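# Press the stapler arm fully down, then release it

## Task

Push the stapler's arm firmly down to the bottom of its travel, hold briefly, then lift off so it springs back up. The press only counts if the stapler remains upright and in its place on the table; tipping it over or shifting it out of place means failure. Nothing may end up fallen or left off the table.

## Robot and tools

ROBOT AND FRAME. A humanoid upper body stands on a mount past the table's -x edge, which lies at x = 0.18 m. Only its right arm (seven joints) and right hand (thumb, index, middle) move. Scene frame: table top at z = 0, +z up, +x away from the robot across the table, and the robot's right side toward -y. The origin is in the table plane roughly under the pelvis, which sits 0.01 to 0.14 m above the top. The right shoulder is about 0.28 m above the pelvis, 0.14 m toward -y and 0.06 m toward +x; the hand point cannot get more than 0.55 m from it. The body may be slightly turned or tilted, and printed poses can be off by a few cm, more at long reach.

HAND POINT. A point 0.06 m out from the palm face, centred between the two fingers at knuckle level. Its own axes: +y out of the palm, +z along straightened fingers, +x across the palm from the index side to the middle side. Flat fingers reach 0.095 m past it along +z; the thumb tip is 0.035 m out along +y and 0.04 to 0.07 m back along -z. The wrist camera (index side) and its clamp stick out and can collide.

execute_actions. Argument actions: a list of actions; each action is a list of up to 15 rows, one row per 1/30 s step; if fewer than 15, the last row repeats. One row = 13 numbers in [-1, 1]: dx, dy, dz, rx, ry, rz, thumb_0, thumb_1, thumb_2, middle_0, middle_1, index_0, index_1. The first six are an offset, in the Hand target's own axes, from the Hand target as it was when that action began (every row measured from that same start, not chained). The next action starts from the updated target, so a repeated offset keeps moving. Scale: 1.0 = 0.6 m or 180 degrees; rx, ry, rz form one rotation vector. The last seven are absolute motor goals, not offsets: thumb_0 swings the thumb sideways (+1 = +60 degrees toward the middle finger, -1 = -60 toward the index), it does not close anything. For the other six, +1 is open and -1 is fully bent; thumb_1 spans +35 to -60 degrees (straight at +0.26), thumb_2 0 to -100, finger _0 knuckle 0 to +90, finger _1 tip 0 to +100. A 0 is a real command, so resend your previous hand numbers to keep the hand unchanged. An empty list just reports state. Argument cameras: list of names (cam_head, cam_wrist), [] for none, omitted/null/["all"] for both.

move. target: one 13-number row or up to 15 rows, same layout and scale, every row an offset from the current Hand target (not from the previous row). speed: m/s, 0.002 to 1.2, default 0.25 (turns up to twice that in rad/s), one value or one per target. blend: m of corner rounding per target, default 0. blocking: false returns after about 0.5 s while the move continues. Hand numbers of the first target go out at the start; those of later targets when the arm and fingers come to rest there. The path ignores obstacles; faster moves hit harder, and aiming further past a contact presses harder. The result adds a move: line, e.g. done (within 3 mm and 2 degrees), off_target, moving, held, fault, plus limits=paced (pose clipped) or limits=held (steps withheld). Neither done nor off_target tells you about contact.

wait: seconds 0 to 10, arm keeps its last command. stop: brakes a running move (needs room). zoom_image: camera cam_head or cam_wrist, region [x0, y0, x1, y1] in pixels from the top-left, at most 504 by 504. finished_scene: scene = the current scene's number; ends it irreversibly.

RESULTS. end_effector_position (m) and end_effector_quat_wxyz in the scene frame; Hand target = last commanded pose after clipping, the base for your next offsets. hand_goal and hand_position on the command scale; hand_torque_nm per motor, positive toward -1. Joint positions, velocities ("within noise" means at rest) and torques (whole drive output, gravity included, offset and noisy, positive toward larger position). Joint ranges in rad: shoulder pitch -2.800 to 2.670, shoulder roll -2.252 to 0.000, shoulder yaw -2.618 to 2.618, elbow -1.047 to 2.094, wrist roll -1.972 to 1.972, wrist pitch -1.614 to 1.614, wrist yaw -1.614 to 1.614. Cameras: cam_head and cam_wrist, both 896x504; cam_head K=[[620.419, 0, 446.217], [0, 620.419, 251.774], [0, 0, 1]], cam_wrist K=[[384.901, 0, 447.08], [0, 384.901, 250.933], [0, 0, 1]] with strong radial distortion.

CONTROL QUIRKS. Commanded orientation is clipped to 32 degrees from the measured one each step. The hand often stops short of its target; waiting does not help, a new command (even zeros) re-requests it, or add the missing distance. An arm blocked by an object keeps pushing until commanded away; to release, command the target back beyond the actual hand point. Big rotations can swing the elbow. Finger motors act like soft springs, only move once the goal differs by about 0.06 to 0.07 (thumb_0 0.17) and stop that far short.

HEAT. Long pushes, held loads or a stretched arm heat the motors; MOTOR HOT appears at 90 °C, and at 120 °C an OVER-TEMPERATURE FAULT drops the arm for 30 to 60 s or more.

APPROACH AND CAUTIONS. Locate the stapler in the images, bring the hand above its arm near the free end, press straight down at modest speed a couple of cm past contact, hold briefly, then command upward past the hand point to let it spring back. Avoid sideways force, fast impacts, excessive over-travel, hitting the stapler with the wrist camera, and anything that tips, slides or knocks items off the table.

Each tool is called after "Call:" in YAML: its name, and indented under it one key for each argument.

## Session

Call:
execute_actions:
  actions: []
  cameras: ["cam_head"]

Scene clock: 0.00 s.
end_effector_position=(+0.2216, -0.3782, +0.1801) hand_goal=(+0.000, +0.263, +1.000, +1.000, +1.000, +1.000, +1.000) hand_position=(+0.000, +0.263, +1.000, +1.000, +1.000, +1.000, +1.000) hand_torque_nm=(+0.00, +0.00, +0.00, +0.00, +0.00, +0.00, +0.00) end_effector_quat_wxyz=(+0.646, +0.124, +0.418, -0.627)
Joint positions: [0.351 -0.455 -0.418 0.058 -0.192 -0.527 -1.089]
Joint velocities: within noise
Joint torques (N m): no reading
Hand target: +0.2216, -0.3782, +0.1801; +0.646, +0.124, +0.418, -0.627
Images, in order (width x height): cam_head 896x504.

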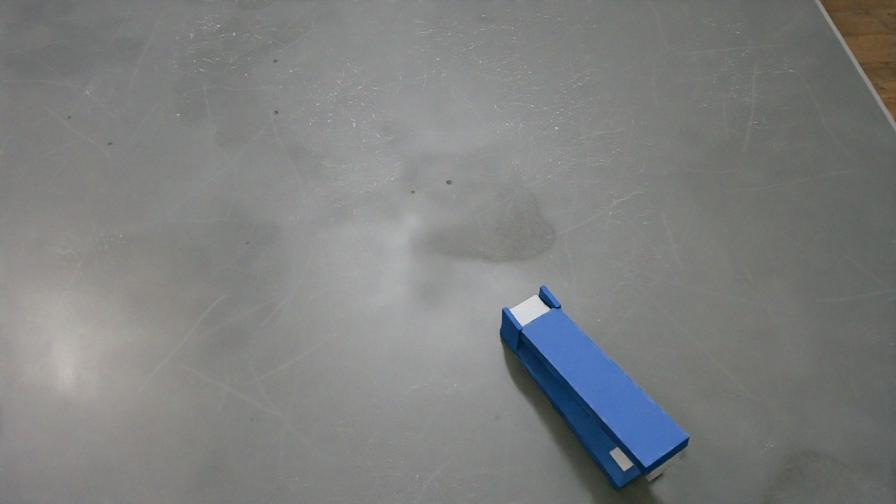

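Call:
move:
  target: [-0.457,0.199,-0.342,-0.498,0.111,0.232,0,1,1,-1,-1,-1,-1]
  speed: 0.7
  cameras: ["cam_head"]

Scene clock: 4.70 s.
end_effector_position=(+0.2881, -0.0244, +0.2009) hand_goal=(+0.000, +1.000, +1.000, -1.000, -1.000, -1.000, -1.000) hand_position=(+0.000, +0.942, +1.000, -0.942, -0.942, -0.942, -0.942) hand_torque_nm=(+0.00, -0.08, +0.00, +0.07, +0.08, +0.07, +0.08) end_effector_quat_wxyz=(+0.635, -0.134, +0.753, +0.109)
Joint positions: [-0.253 -0.679 0.317 -0.711 0.758 0.525 -0.425]
Joint velocities: within noise
Joint torques (N m): [-3.25 -1.39 -1.06 -2.27 0.14 -1.16 -0.06]
Hand target: +0.2890, -0.0224, +0.2000; +0.633, -0.134, +0.755, +0.112
Off the commanded pose: 0.002 m, 0 deg.
move: done
Images, in order (width x height): cam_head 896x504.

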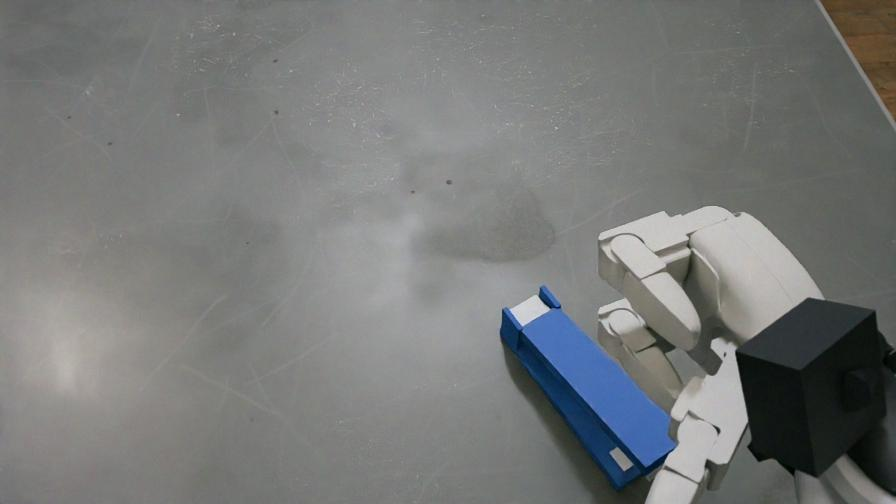

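Call:
move:
  target:
    - [0.115,0,0.02,0,0,0,0,1,1,-1,-1,-1,-1]
    - [0.358,0,0.064,0,0,0,0,1,1,-1,-1,-1,-1]
    - [0.363,0,0.065,0,0,0,0,1,1,-1,-1,-1,-1]
    - [0.2,0,0.035,0,0,0,0,1,1,-1,-1,-1,-1]
    - [0.02,0,0.0,0,0,0,0,1,1,-1,-1,-1,-1]
  speed: [0.25,0.15,0.01,0.2,0.3]
  cameras: ["cam_head"]

Scene clock: 9.33 s.
end_effector_position=(+0.2854, -0.0230, +0.1829) hand_goal=(+0.000, +1.000, +1.000, -1.000, -1.000, -1.000, -1.000) hand_position=(+0.000, +0.943, +1.000, -0.962, -0.964, -0.942, -0.943) hand_torque_nm=(+0.00, -0.08, +0.00, +0.05, +0.05, +0.07, +0.08) end_effector_quat_wxyz=(+0.627, -0.132, +0.760, +0.112)
Joint positions: [-0.281 -0.808 0.502 -0.622 0.802 0.304 -0.506]
Joint velocities: within noise
Joint torques (N m): [-3.36 -2.71 -2.19 -4.24 0.21 -1.14 -0.1]
Hand target: +0.2870, -0.0231, +0.1882; +0.633, -0.134, +0.755, +0.112
Off the commanded pose: 0.006 m, 1 deg.
move: off_target
Images, in order (width x height): cam_head 896x504.

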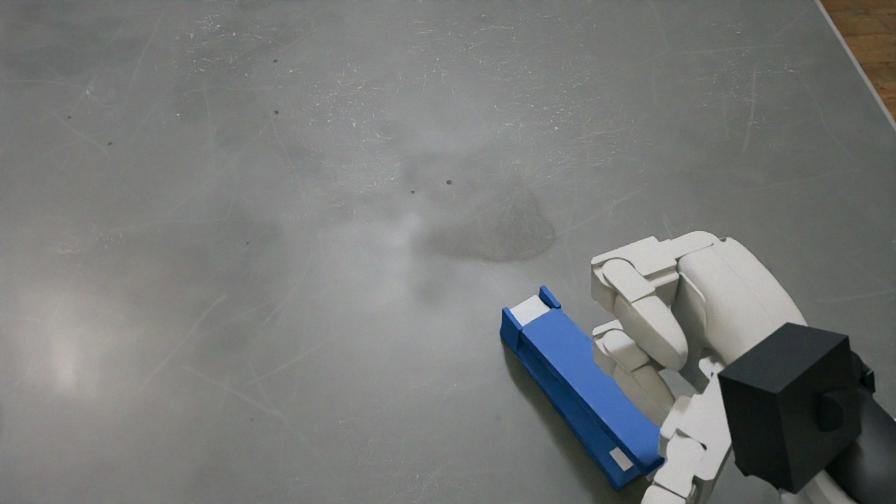

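Call:
move:
  target:
    - [0.1,0,0.017,0,0,0,0,1,1,-1,-1,-1,-1]
    - [0.358,0,0.063,0,0,0,0,1,1,-1,-1,-1,-1]
    - [0.365,0,0.064,0,0,0,0,1,1,-1,-1,-1,-1]
    - [0.18,0,0.03,0,0,0,0,1,1,-1,-1,-1,-1]
    - [0.02,0,0.0,0,0,0,0,1,1,-1,-1,-1,-1]
  speed: [0.25,0.18,0.01,0.25,0.3]
  cameras: ["cam_head"]

Scene clock: 14.83 s.
end_effector_position=(+0.2829, -0.0237, +0.1710) hand_goal=(+0.000, +1.000, +1.000, -1.000, -1.000, -1.000, -1.000) hand_position=(+0.000, +0.944, +1.000, -0.985, -0.977, -0.942, -0.943) hand_torque_nm=(+0.00, -0.07, +0.00, +0.02, +0.03, +0.07, +0.08) end_effector_quat_wxyz=(+0.627, -0.133, +0.759, +0.112)
Joint positions: [-0.385 -0.959 0.755 -0.543 0.856 0.049 -0.608]
Joint velocities: within noise
Joint torques (N m): [-3.51 -3.13 -2.38 -3.95 0.16 -1.11 -0.12]
Hand target: +0.2851, -0.0238, +0.1764; +0.633, -0.134, +0.755, +0.112
Off the commanded pose: 0.006 m, 1 deg.
move: off_target
Images, in order (width x height): cam_head 896x504.

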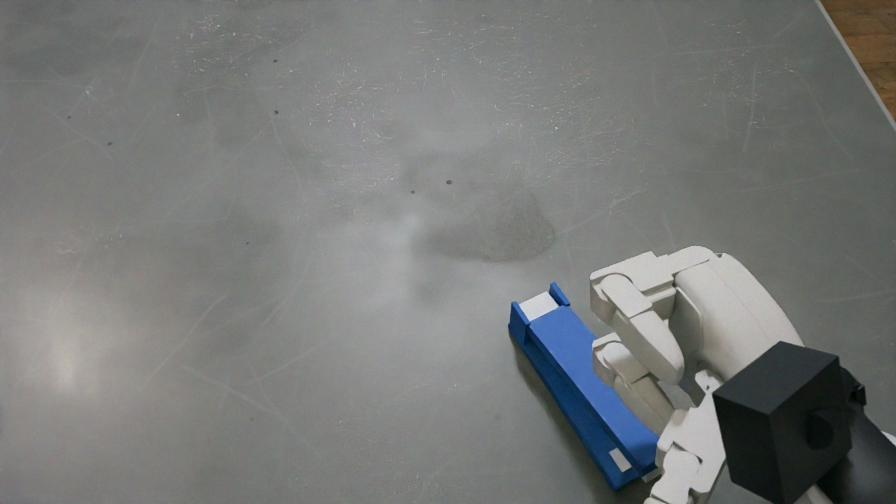

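Call:
finished_scene:
  scene: 3

The scene is finished: the task was done.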